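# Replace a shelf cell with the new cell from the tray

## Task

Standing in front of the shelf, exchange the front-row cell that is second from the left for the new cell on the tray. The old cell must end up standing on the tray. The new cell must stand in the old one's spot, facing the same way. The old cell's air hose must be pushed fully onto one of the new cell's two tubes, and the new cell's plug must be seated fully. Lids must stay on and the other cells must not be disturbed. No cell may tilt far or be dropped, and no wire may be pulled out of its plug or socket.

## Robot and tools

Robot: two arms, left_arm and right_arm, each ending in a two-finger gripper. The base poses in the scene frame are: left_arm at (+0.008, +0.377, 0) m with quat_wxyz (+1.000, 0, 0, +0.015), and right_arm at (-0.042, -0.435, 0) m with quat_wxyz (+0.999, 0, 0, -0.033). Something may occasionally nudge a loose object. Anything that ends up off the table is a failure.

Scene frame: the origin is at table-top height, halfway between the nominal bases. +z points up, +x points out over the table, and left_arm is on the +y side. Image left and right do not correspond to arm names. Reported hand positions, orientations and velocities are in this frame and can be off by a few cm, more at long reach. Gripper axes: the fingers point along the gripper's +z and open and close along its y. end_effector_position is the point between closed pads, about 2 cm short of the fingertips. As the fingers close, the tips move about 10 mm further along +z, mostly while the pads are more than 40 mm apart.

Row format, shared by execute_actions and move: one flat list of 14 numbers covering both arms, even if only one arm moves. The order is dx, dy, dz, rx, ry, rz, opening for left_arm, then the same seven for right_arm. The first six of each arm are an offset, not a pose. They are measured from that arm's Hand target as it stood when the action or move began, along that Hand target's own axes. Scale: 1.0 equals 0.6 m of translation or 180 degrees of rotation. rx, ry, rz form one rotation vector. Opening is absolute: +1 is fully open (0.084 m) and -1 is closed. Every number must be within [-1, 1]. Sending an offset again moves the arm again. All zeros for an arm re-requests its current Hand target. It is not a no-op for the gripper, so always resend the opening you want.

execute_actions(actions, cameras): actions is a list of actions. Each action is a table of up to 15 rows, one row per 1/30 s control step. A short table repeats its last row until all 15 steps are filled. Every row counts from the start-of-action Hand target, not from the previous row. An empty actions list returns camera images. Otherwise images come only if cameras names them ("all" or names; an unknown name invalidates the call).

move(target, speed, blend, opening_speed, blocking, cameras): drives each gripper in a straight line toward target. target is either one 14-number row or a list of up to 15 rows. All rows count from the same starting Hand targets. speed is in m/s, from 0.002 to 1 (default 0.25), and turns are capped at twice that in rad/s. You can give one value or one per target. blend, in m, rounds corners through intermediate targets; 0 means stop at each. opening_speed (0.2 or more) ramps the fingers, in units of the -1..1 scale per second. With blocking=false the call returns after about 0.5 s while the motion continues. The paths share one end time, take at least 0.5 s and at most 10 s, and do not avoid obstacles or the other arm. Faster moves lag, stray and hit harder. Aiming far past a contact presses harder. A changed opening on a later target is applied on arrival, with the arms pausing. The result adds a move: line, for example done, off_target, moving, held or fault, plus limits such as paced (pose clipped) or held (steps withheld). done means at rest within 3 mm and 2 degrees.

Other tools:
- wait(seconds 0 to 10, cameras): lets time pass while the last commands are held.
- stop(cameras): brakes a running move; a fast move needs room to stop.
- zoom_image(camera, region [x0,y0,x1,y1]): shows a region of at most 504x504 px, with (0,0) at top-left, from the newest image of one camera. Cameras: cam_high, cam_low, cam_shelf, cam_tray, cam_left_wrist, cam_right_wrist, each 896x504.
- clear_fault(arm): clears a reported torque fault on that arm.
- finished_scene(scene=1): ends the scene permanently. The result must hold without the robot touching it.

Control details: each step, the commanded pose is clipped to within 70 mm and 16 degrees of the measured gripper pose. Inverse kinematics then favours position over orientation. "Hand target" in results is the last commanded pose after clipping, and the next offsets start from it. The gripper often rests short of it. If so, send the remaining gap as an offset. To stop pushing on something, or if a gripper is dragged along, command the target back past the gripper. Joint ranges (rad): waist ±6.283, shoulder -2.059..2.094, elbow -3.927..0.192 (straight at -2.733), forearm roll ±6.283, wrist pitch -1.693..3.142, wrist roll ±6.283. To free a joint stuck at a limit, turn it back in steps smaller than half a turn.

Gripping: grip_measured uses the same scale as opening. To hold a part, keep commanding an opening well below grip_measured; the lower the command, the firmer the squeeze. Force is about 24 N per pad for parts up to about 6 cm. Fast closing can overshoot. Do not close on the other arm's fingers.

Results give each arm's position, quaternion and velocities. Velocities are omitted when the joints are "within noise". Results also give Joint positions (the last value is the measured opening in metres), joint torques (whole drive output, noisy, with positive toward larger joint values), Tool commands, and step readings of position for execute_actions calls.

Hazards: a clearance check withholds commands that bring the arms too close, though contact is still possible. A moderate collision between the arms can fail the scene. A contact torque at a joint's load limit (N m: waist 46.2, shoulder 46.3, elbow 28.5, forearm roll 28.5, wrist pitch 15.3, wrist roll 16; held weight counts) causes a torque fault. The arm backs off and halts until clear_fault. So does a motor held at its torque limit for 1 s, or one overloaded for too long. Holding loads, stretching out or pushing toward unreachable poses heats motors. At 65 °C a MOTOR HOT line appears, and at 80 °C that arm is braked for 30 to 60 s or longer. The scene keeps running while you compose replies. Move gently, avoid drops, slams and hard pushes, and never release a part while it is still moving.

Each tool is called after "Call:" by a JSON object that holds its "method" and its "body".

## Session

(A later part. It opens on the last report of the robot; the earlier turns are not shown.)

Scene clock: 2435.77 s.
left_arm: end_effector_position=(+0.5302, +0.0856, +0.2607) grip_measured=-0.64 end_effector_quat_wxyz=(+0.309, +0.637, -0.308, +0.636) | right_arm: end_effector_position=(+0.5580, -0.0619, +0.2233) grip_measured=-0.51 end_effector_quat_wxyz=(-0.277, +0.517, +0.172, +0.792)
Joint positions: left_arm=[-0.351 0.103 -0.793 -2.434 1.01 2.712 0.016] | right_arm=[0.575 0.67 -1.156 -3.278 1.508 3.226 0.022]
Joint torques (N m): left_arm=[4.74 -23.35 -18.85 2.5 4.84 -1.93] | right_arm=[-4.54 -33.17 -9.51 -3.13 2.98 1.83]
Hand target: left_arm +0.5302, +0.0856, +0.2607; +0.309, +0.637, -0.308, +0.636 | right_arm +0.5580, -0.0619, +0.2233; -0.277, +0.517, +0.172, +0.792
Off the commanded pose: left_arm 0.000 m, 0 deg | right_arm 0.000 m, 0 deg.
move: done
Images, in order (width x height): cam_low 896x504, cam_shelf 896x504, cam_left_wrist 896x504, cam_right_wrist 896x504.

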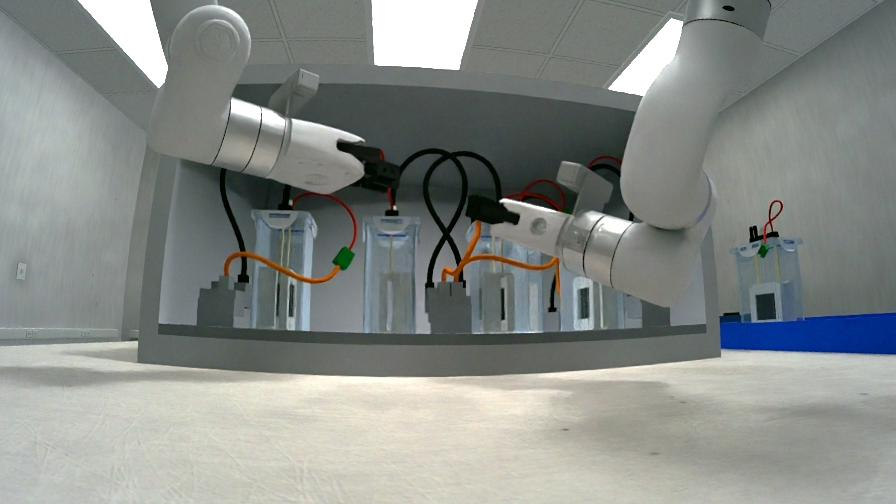

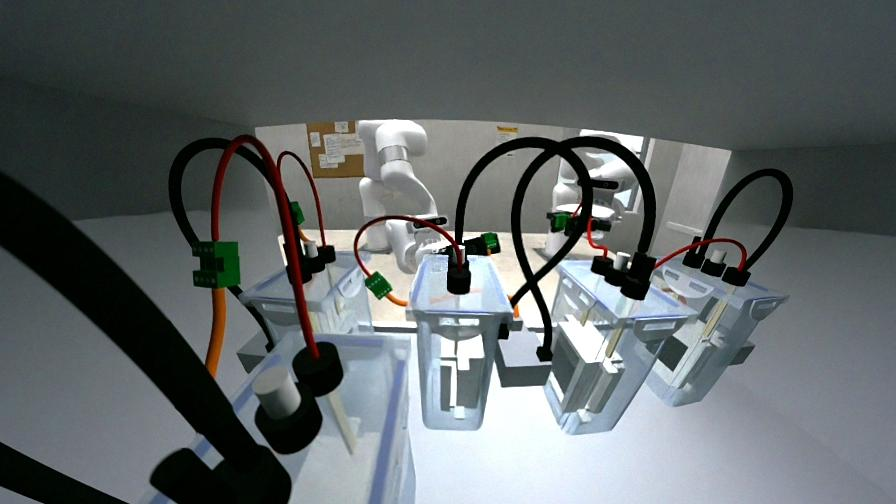

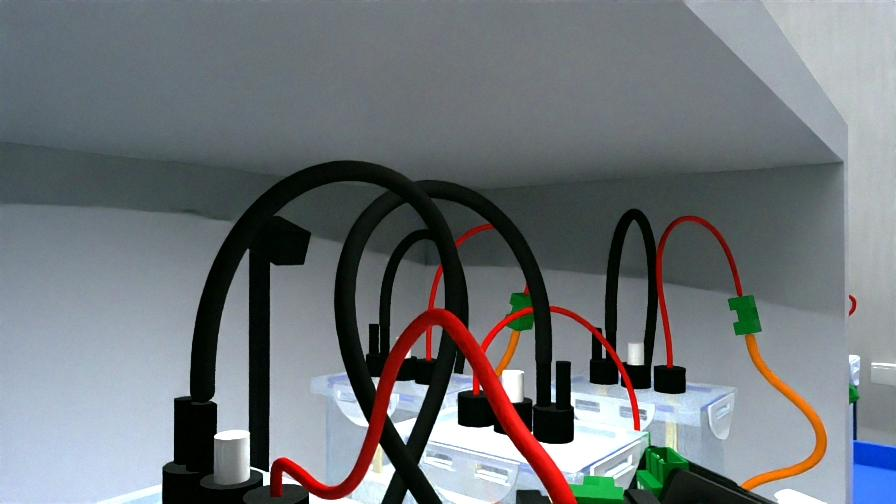

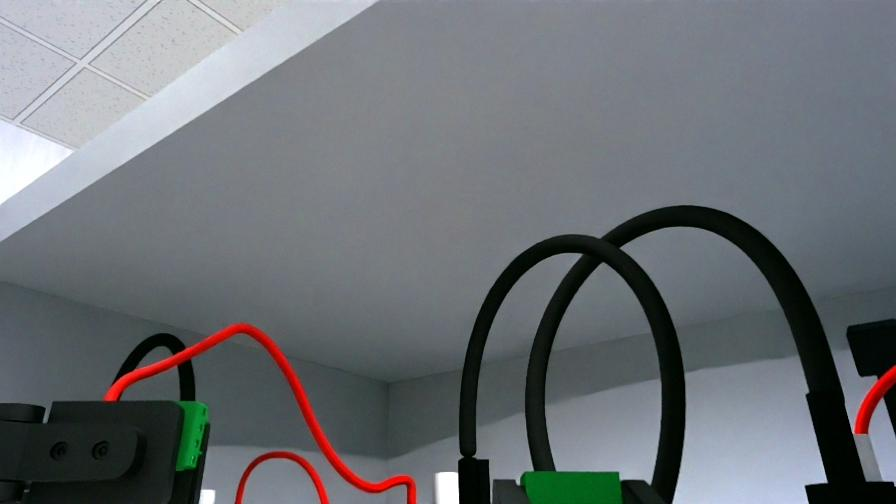

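Call:
{"method": "move", "body": {"target": [0, 0, 0, 0, 0, 0, -1, -0.0072, -0.0962, 0.0607, 0.1598, -0.0481, -0.4787, -1], "speed": 0.15, "cameras": ["all"]}}

Scene clock: 2458.07 s.
left_arm: end_effector_position=(+0.5302, +0.0856, +0.2607) grip_measured=-0.64 end_effector_quat_wxyz=(+0.309, +0.637, -0.308, +0.636) | right_arm: end_effector_position=(+0.5501, +0.0050, +0.2350) grip_measured=-0.51 end_effector_quat_wxyz=(+0.236, +0.237, +0.666, +0.667)
Joint positions: left_arm=[-0.351 0.103 -0.793 -2.434 1.01 2.712 0.016] | right_arm=[0.626 0.521 -1.331 -3.601 0.817 1.899 0.022]
Joint torques (N m): left_arm=[4.87 -23.24 -18.83 2.34 4.9 -1.93] | right_arm=[3.84 -34.84 -17.35 4.31 1.23 -2.07]
Hand target: left_arm +0.5302, +0.0856, +0.2607; +0.309, +0.637, -0.308, +0.636 | right_arm +0.5501, +0.0050, +0.2350; +0.236, +0.237, +0.666, +0.667
Off the commanded pose: left_arm 0.000 m, 0 deg | right_arm 0.000 m, 0 deg.
move: done

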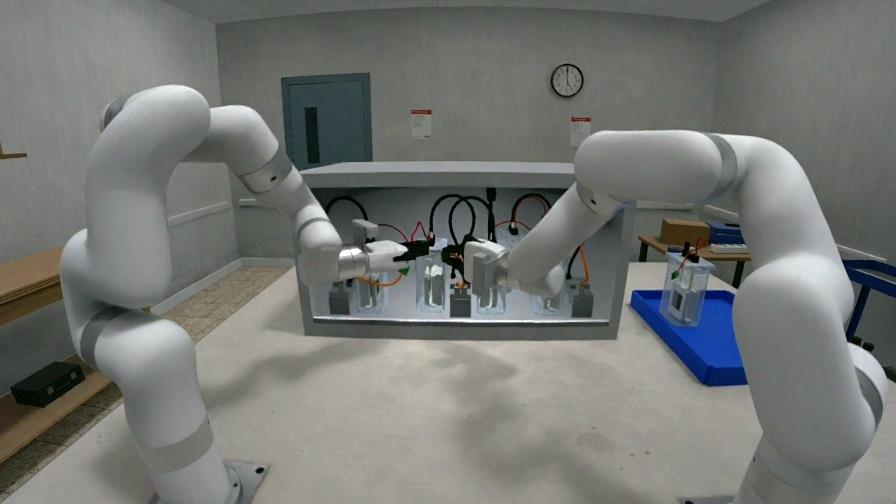

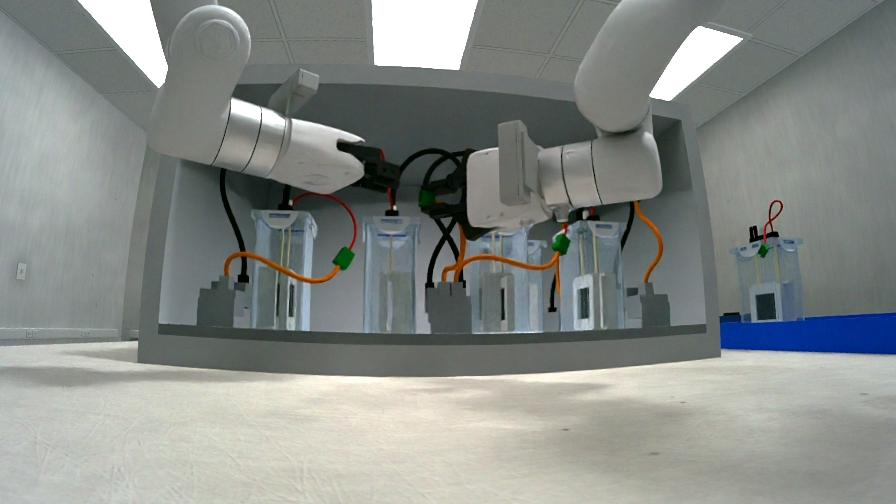

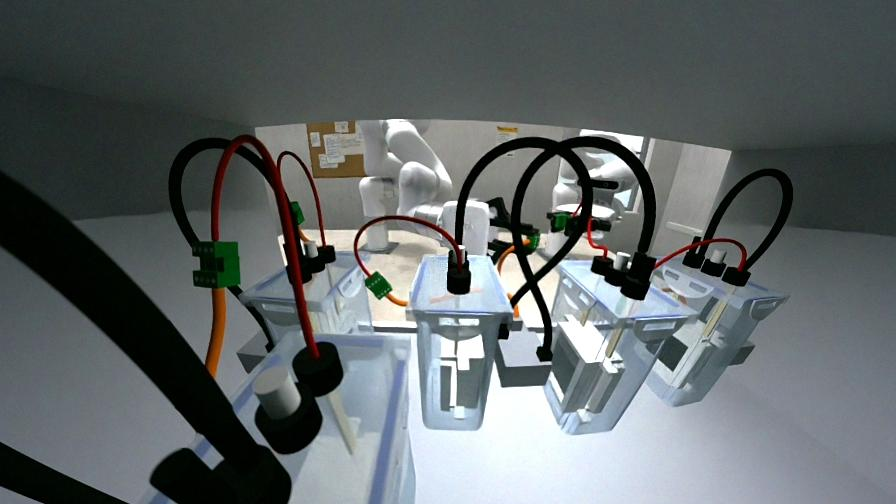

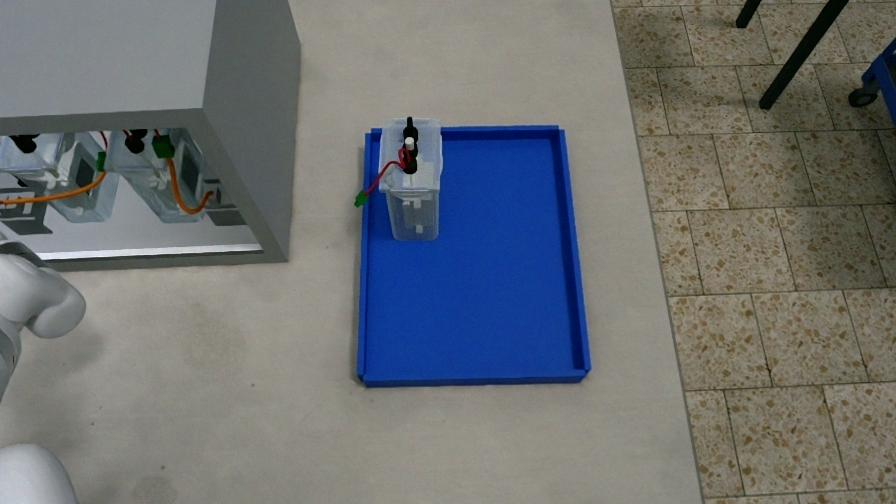

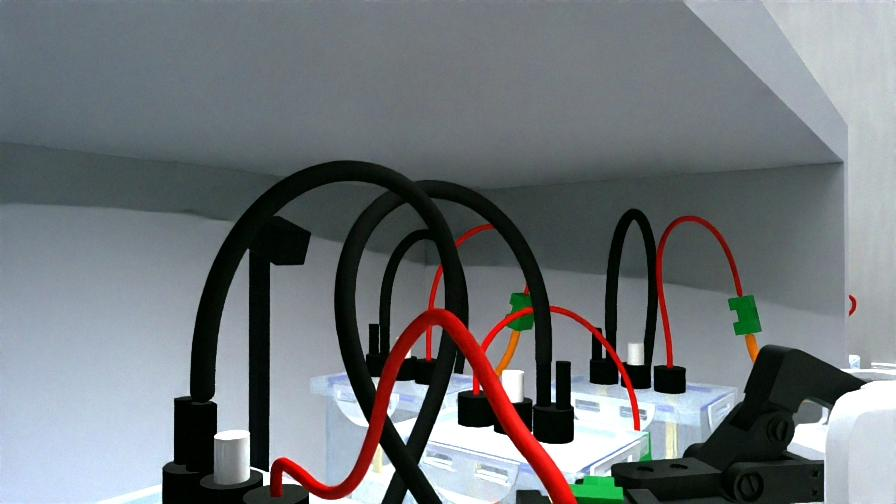

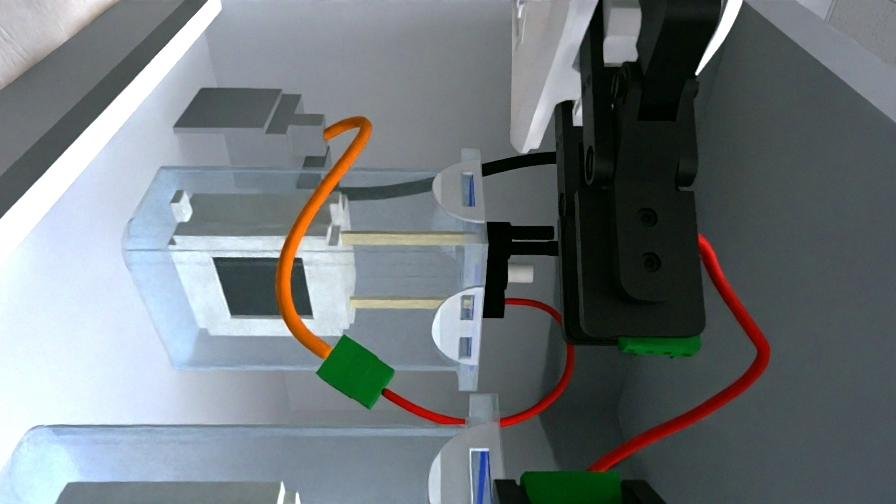

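Call:
{"method": "zoom_image", "body": {"camera": "cam_right_wrist", "region": [540, 310, 720, 410]}}

Call:
{"method": "zoom_image", "body": {"camera": "cam_right_wrist", "region": [480, 440, 660, 504]}}

Call:
{"method": "zoom_image", "body": {"camera": "cam_shelf", "region": [470, 170, 630, 280]}}

Call:
{"method": "zoom_image", "body": {"camera": "cam_left_wrist", "region": [500, 400, 700, 504]}}

Call:
{"method": "zoom_image", "body": {"camera": "cam_low", "region": [340, 120, 500, 260]}}

Scaled by 2.800 from the camera's 896x504 image, which has a finer 1280x720 frame.

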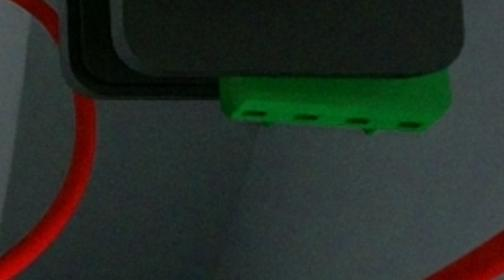

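Scaled by 2.800 from the camera's 896x504 image, which has a finer 1280x720 frame.

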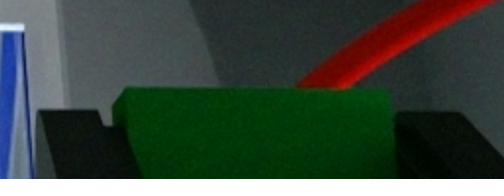

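Scaled by 3.150 from the camera's 896x504 image, which has a finer 1280x720 frame.

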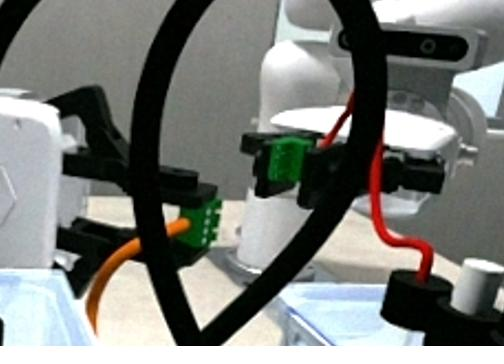

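Scaled by 2.520 from the camera's 896x504 image, which has a finer 1280x720 frame.

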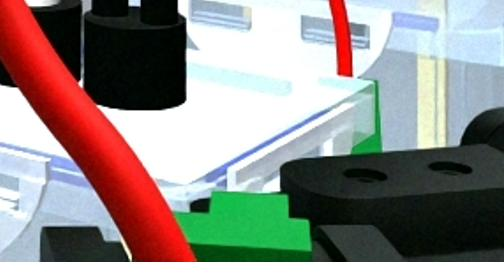

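Scaled by 3.150 from the camera's 896x504 image, which has a finer 1280x720 frame.

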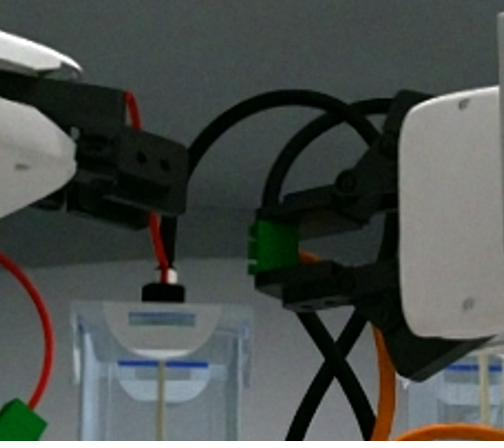

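Call:
{"method": "move", "body": {"target": [-0.0417, 0.0283, -0.1, 0, 0.0194, 0, -1, 0, 0, 0, 0, 0, 0, -1], "speed": 0.1, "cameras": ["cam_left_wrist", "cam_right_wrist"]}}

Call:
{"method": "zoom_image", "body": {"camera": "cam_left_wrist", "region": [400, 360, 620, 504]}}

Call:
{"method": "zoom_image", "body": {"camera": "cam_right_wrist", "region": [500, 180, 700, 300]}}

Scene clock: 2474.33 s.
left_arm: end_effector_position=(+0.4796, +0.1221, +0.2357) grip_measured=-0.65 end_effector_quat_wxyz=(+0.319, +0.617, -0.298, +0.655) | right_arm: end_effector_position=(+0.5501, +0.0050, +0.2350) grip_measured=-0.51 end_effector_quat_wxyz=(+0.236, +0.237, +0.666, +0.667)
Joint positions: left_arm=[-0.264 0.035 -0.56 -2.423 1.224 2.802 0.016] | right_arm=[0.626 0.521 -1.331 -3.601 0.817 1.899 0.022]
Joint torques (N m): left_arm=[4.73 -36.07 -8.58 2.67 5.1 1.96] | right_arm=[3.91 -34.91 -17.25 4.18 1.48 -2.18]
Hand target: left_arm +0.4796, +0.1222, +0.2357; +0.319, +0.617, -0.298, +0.655 | right_arm +0.5501, +0.0050, +0.2350; +0.236, +0.237, +0.666, +0.667
Off the commanded pose: left_arm 0.000 m, 0 deg | right_arm 0.000 m, 0 deg.
move: done
Images, in order (width x height): cam_left_wrist 896x504, cam_right_wrist 896x504.

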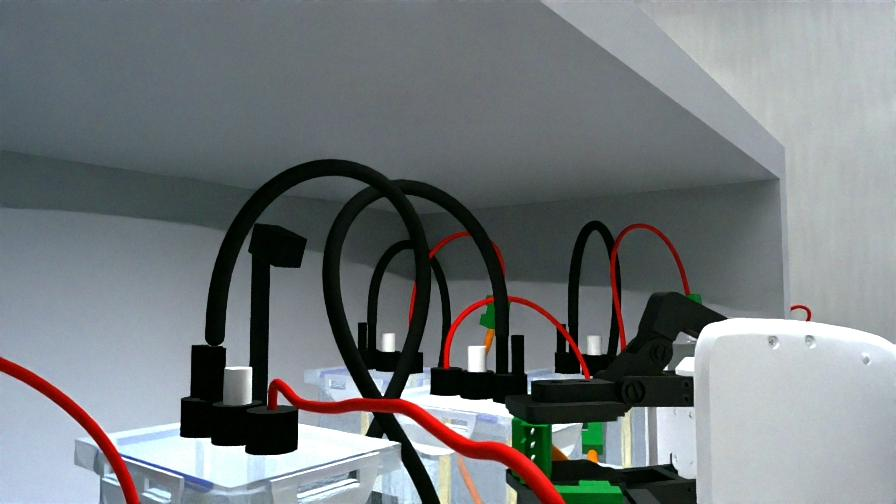

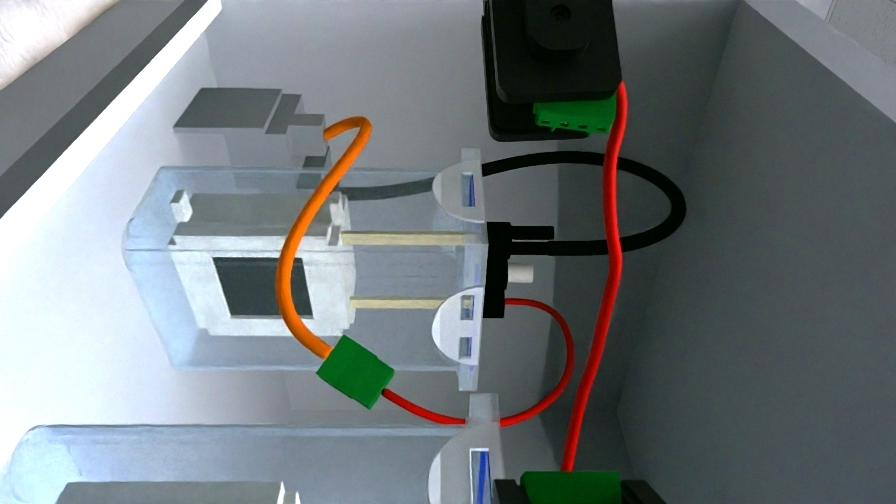

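Scaled by 2.291 from the camera's 896x504 image, which has a finer 1280x720 frame.

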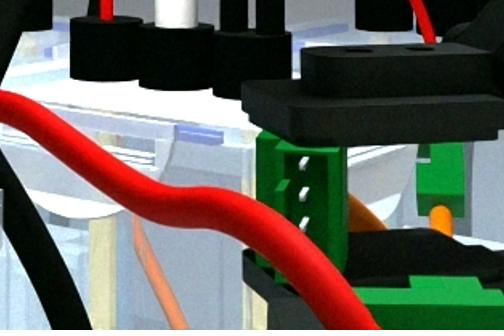

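Scaled by 2.520 from the camera's 896x504 image, which has a finer 1280x720 frame.

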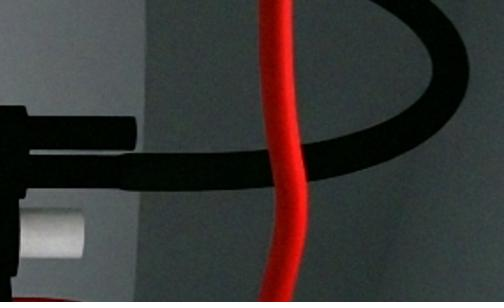

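Call:
{"method": "move", "body": {"target": [0, 0, 0, 0, 0, 0, -1, 0, 0, 0, 0, -0.0667, 0, -1], "speed": 0.1, "cameras": ["cam_left_wrist", "cam_right_wrist"]}}

Call:
{"method": "zoom_image", "body": {"camera": "cam_left_wrist", "region": [440, 384, 620, 504]}}

Call:
{"method": "zoom_image", "body": {"camera": "cam_right_wrist", "region": [480, 200, 740, 340]}}

Scene clock: 2486.67 s.
left_arm: end_effector_position=(+0.4796, +0.1222, +0.2357) grip_measured=-0.65 end_effector_quat_wxyz=(+0.319, +0.617, -0.298, +0.655) | right_arm: end_effector_position=(+0.5501, +0.0050, +0.2349) grip_measured=-0.51 end_effector_quat_wxyz=(+0.304, +0.305, +0.638, +0.638)
Joint positions: left_arm=[-0.264 0.035 -0.56 -2.423 1.224 2.802 0.016] | right_arm=[0.692 0.504 -1.317 -3.219 0.76 1.628 0.022]
Joint torques (N m): left_arm=[4.53 -35.77 -8.5 2.82 4.89 1.97] | right_arm=[3.7 -33.83 -12.38 4.11 2.78 -2.11]
Hand target: left_arm +0.4796, +0.1222, +0.2357; +0.319, +0.617, -0.298, +0.655 | right_arm +0.5501, +0.0050, +0.2350; +0.304, +0.305, +0.638, +0.638
Off the commanded pose: left_arm 0.000 m, 0 deg | right_arm 0.000 m, 0 deg.
move: done
Images, in order (width x height): cam_left_wrist 896x504, cam_right_wrist 896x504.

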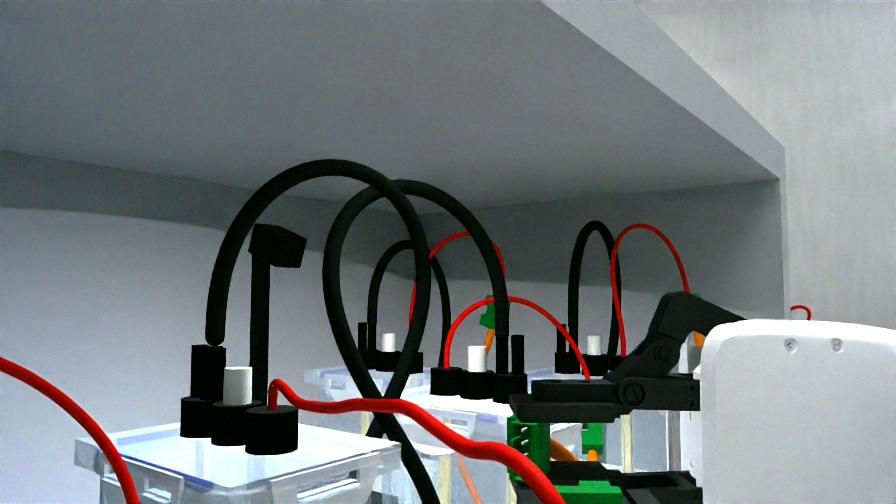

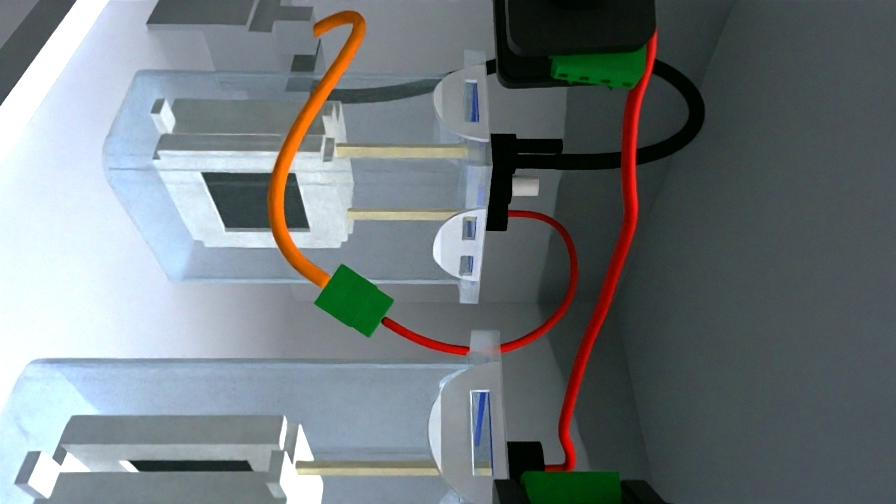

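Scaled by 2.800 from the camera's 896x504 image, which has a finer 1280x720 frame.

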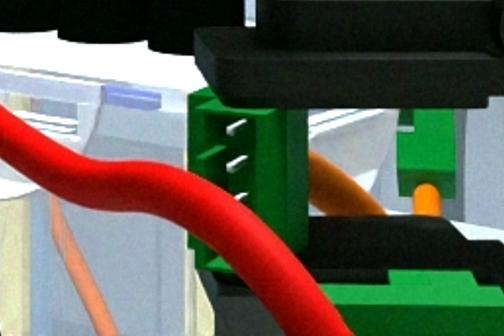

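Scaled by 1.938 from the camera's 896x504 image, which has a finer 1280x720 frame.

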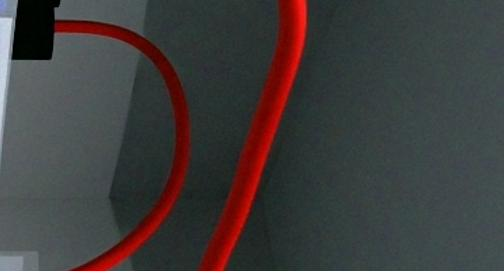

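Call:
{"method": "move", "body": {"target": [0, 0, 0, 0, 0, 0, -1, 0, 0, 0, 0, 0.1111, 0, -1], "speed": 0.12, "cameras": ["cam_left_wrist", "cam_right_wrist", "cam_shelf"]}}

Call:
{"method": "zoom_image", "body": {"camera": "cam_left_wrist", "region": [440, 384, 620, 504]}}

Call:
{"method": "zoom_image", "body": {"camera": "cam_shelf", "region": [500, 210, 590, 270]}}

Scene clock: 2500.57 s.
left_arm: end_effector_position=(+0.4796, +0.1222, +0.2357) grip_measured=-0.65 end_effector_quat_wxyz=(+0.319, +0.617, -0.298, +0.655) | right_arm: end_effector_position=(+0.5501, +0.0050, +0.2350) grip_measured=-0.51 end_effector_quat_wxyz=(+0.189, +0.190, +0.681, +0.682)
Joint positions: left_arm=[-0.264 0.035 -0.56 -2.423 1.224 2.802 0.016] | right_arm=[0.577 0.548 -1.36 -3.832 0.889 2.052 0.022]
Joint torques (N m): left_arm=[4.39 -35.2 -8.56 2.74 4.74 1.98] | right_arm=[-4.81 -25.97 -17.36 -3.38 3.99 2.26]
Hand target: left_arm +0.4796, +0.1222, +0.2357; +0.319, +0.617, -0.298, +0.655 | right_arm +0.5501, +0.0050, +0.2350; +0.189, +0.189, +0.681, +0.682
Off the commanded pose: left_arm 0.000 m, 0 deg | right_arm 0.000 m, 0 deg.
move: done
Images, in order (width x height): cam_shelf 896x504, cam_left_wrist 896x504, cam_right_wrist 896x504.

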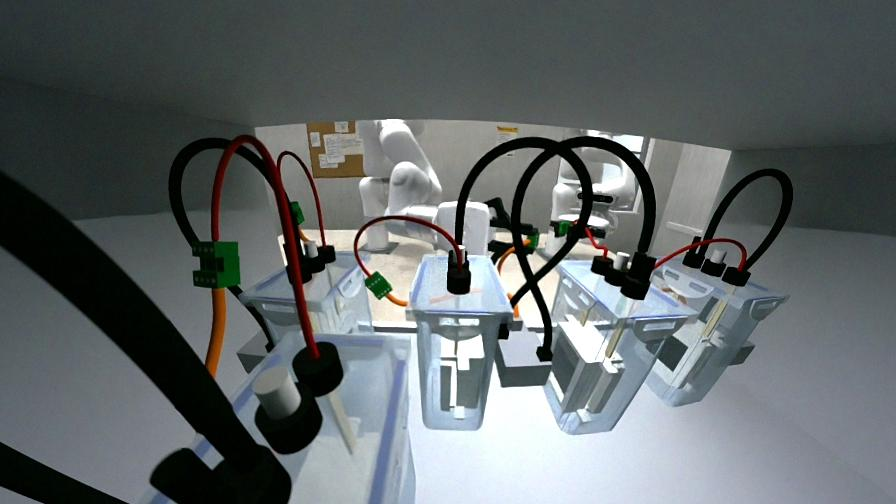

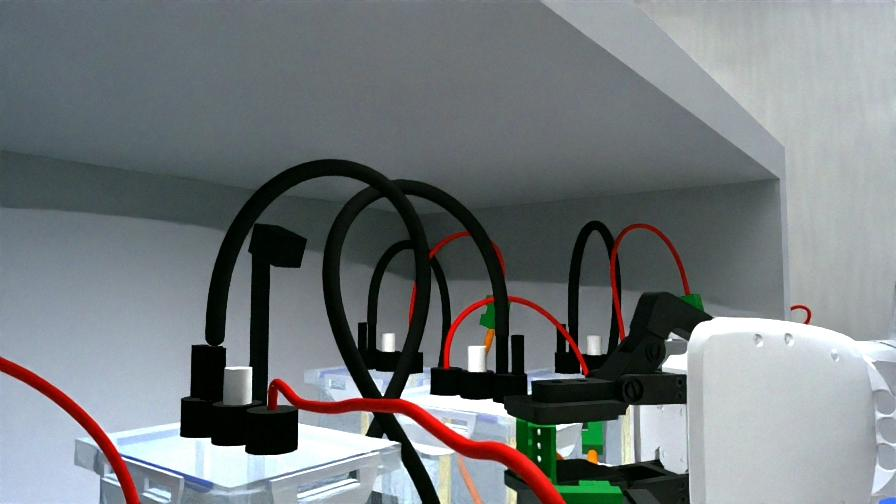

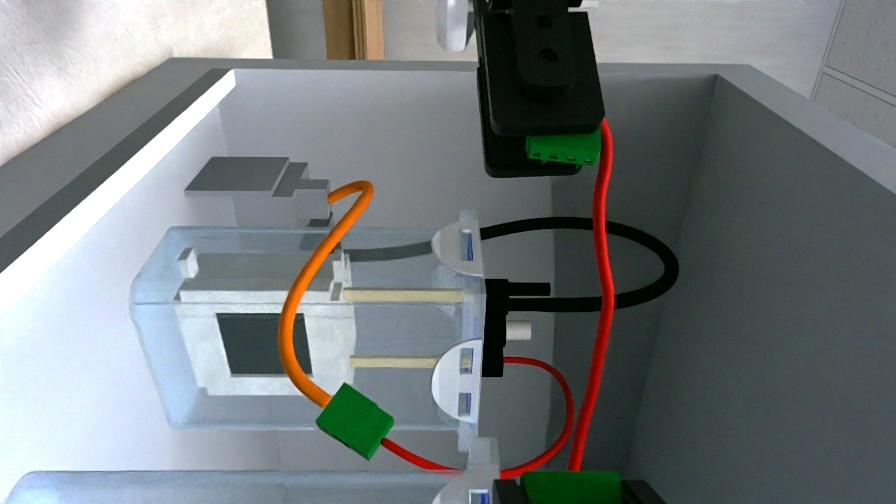

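Scaled by 2.800 from the camera's 896x504 image, which has a finer 1280x720 frame.

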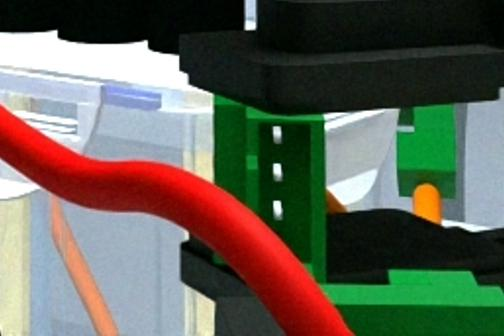

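Scaled by 5.600 from the camera's 896x504 image, which has a finer 1280x720 frame.

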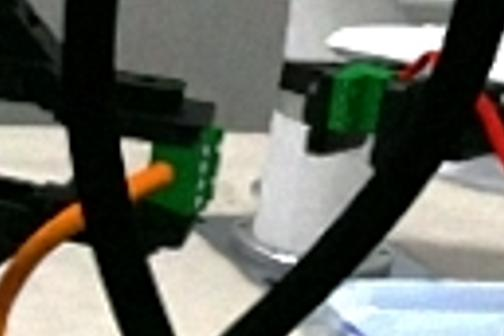

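Call:
{"method": "move", "body": {"target": [0, 0, 0, -0.0222, 0, 0, -1, 0, 0, 0, 0, 0.0333, 0, -1], "speed": 0.12, "cameras": ["cam_left_wrist", "cam_right_wrist"]}}

Call:
{"method": "zoom_image", "body": {"camera": "cam_left_wrist", "region": [400, 384, 580, 504]}}

Call:
{"method": "zoom_image", "body": {"camera": "cam_right_wrist", "region": [460, 100, 640, 220]}}

Call:
{"method": "zoom_image", "body": {"camera": "cam_right_wrist", "region": [460, 424, 680, 504]}}

Scene clock: 2510.77 s.
left_arm: end_effector_position=(+0.4796, +0.1222, +0.2357) grip_measured=-0.65 end_effector_quat_wxyz=(+0.340, +0.605, -0.321, +0.644) | right_arm: end_effector_position=(+0.5501, +0.0050, +0.2350) grip_measured=-0.51 end_effector_quat_wxyz=(+0.153, +0.154, +0.690, +0.691)
Joint positions: left_arm=[-0.224 0.063 -0.59 -2.314 1.261 2.763 0.016] | right_arm=[0.54 0.579 -1.397 -3.989 0.956 2.151 0.022]
Joint torques (N m): left_arm=[4.78 -19.19 -16.15 2.79 5.12 -1.93] | right_arm=[-5 -26.39 -17.59 -3.28 3.94 2.23]
Hand target: left_arm +0.4796, +0.1222, +0.2357; +0.340, +0.605, -0.321, +0.644 | right_arm +0.5501, +0.0050, +0.2350; +0.153, +0.154, +0.690, +0.691
Off the commanded pose: left_arm 0.000 m, 0 deg | right_arm 0.000 m, 0 deg.
move: done
Images, in order (width x height): cam_left_wrist 896x504, cam_right_wrist 896x504.

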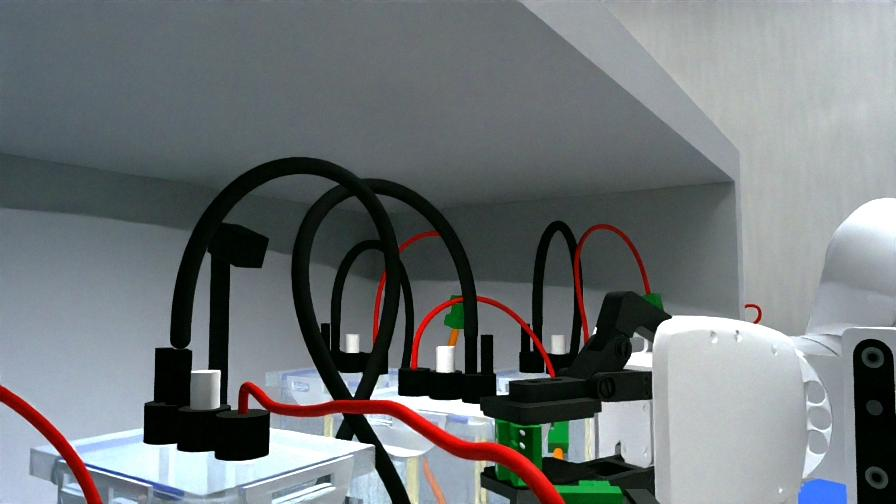

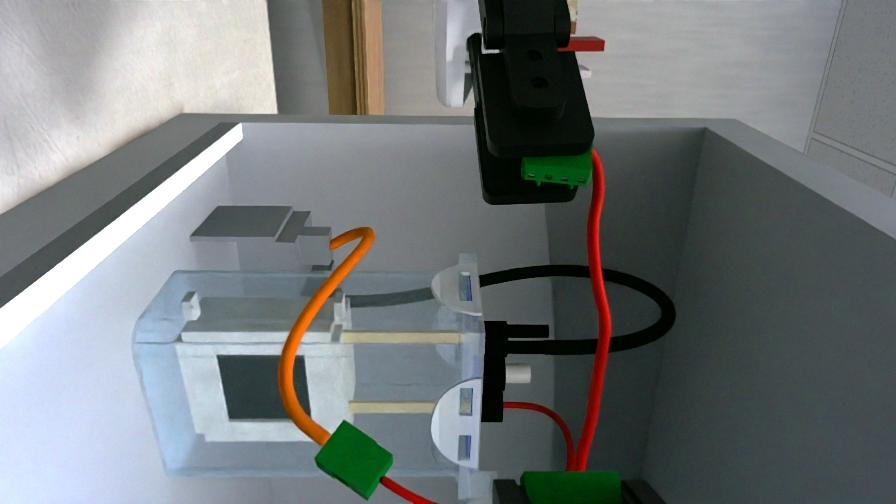

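Scaled by 2.800 from the camera's 896x504 image, which has a finer 1280x720 frame.

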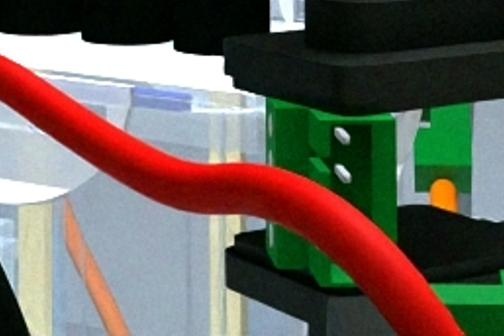

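Scaled by 2.800 from the camera's 896x504 image, which has a finer 1280x720 frame.

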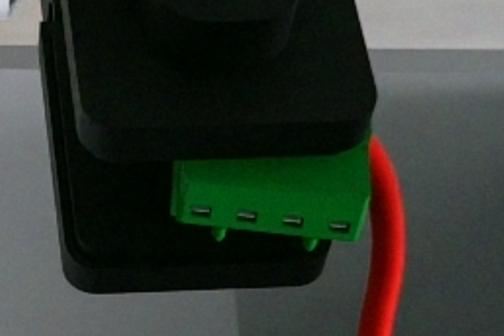

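Scaled by 2.291 from the camera's 896x504 image, which has a finer 1280x720 frame.

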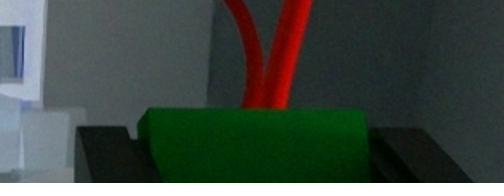

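Call:
{"method": "move", "body": {"target": [-0.0178, 0.0105, 0.1, 0, 0, 0, -1, 0, 0, 0, 0, 0, 0, -1], "speed": 0.1, "cameras": ["cam_left_wrist", "cam_right_wrist", "cam_shelf", "cam_low"]}}

Call:
{"method": "zoom_image", "body": {"camera": "cam_right_wrist", "region": [460, 340, 680, 504]}}

Call:
{"method": "zoom_image", "body": {"camera": "cam_shelf", "region": [500, 210, 590, 270]}}

Call:
{"method": "zoom_image", "body": {"camera": "cam_low", "region": [380, 140, 500, 240]}}

Scene clock: 2539.17 s.
left_arm: end_effector_position=(+0.5085, +0.0686, +0.2287) grip_measured=-0.65 end_effector_quat_wxyz=(+0.340, +0.605, -0.321, +0.644) | right_arm: end_effector_position=(+0.5501, +0.0050, +0.2350) grip_measured=-0.51 end_effector_quat_wxyz=(+0.153, +0.154, +0.690, +0.691)
Joint positions: left_arm=[-0.353 0.197 -0.749 -2.435 1.198 2.795 0.015] | right_arm=[0.54 0.579 -1.397 -3.989 0.956 2.151 0.022]
Joint torques (N m): left_arm=[-4.28 -24.21 -17.47 -3.66 0.32 1.95] | right_arm=[-4.7 -26.58 -17.53 -3.22 3.77 2.19]
Hand target: left_arm +0.5085, +0.0686, +0.2287; +0.340, +0.605, -0.321, +0.644 | right_arm +0.5501, +0.0050, +0.2350; +0.153, +0.154, +0.690, +0.691
Off the commanded pose: left_arm 0.000 m, 0 deg | right_arm 0.000 m, 0 deg.
move: done
Images, in order (width x height): cam_low 896x504, cam_shelf 896x504, cam_left_wrist 896x504, cam_right_wrist 896x504.

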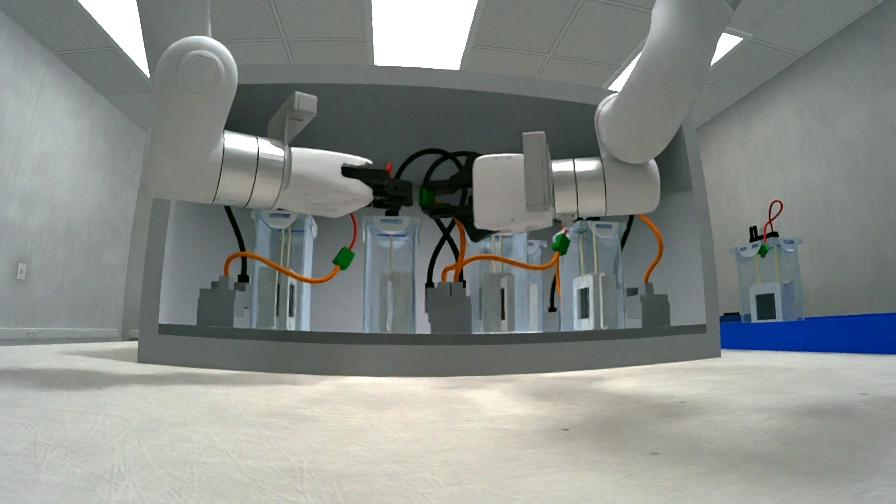

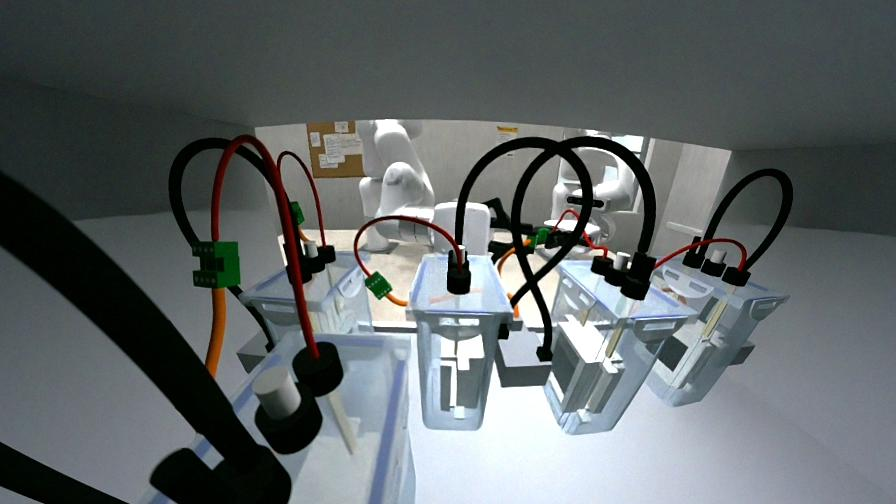

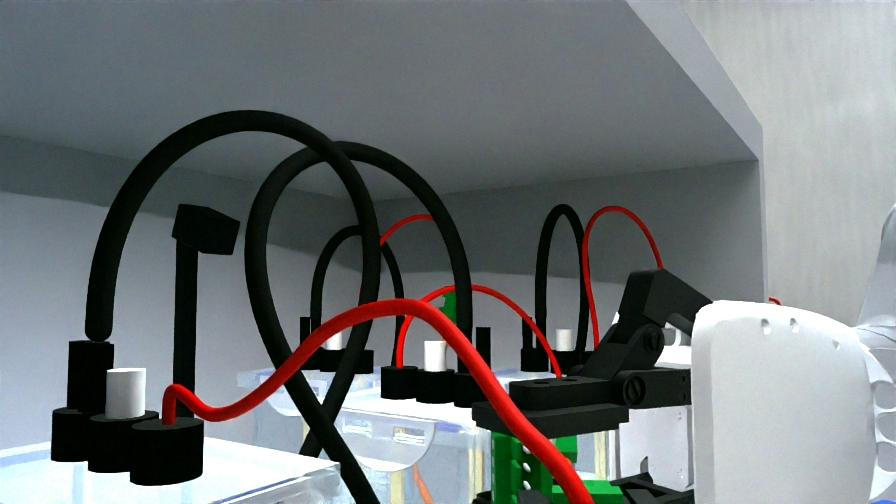

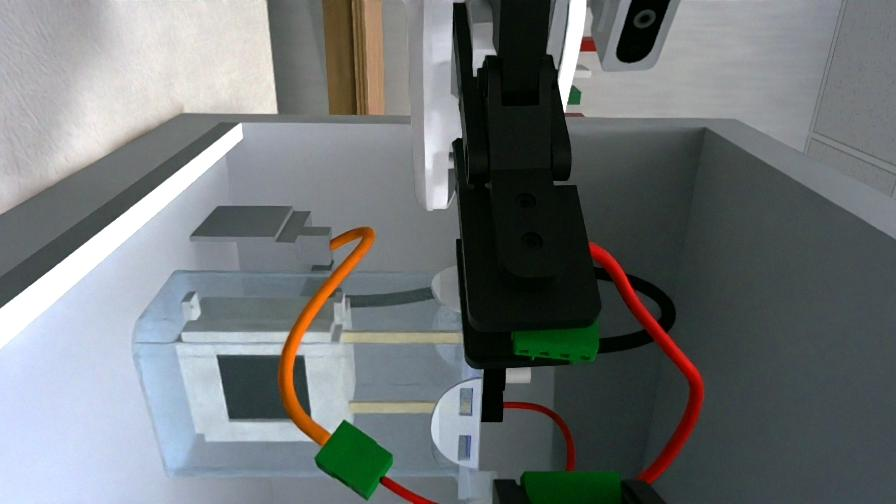

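Scaled by 2.291 from the camera's 896x504 image, which has a finer 1280x720 frame.

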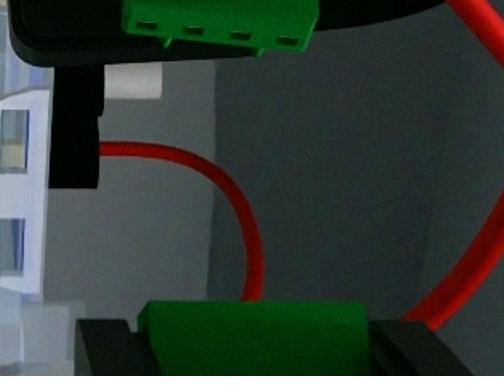

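Scaled by 5.600 from the camera's 896x504 image, which has a finer 1280x720 frame.

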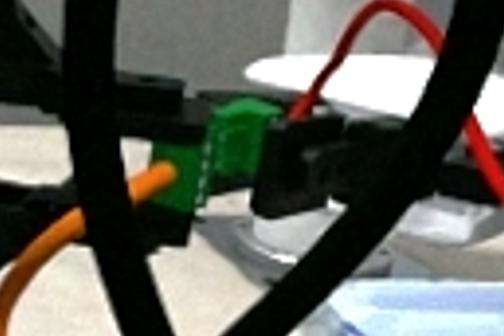

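Scaled by 4.200 from the camera's 896x504 image, which has a finer 1280x720 frame.

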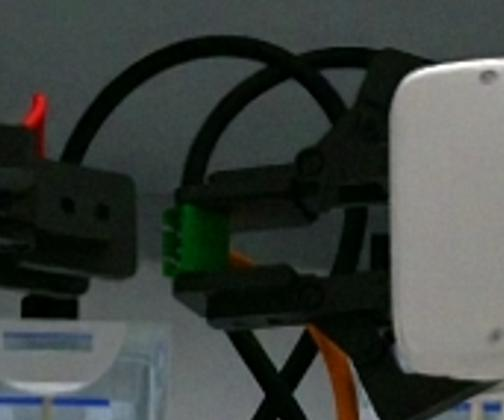

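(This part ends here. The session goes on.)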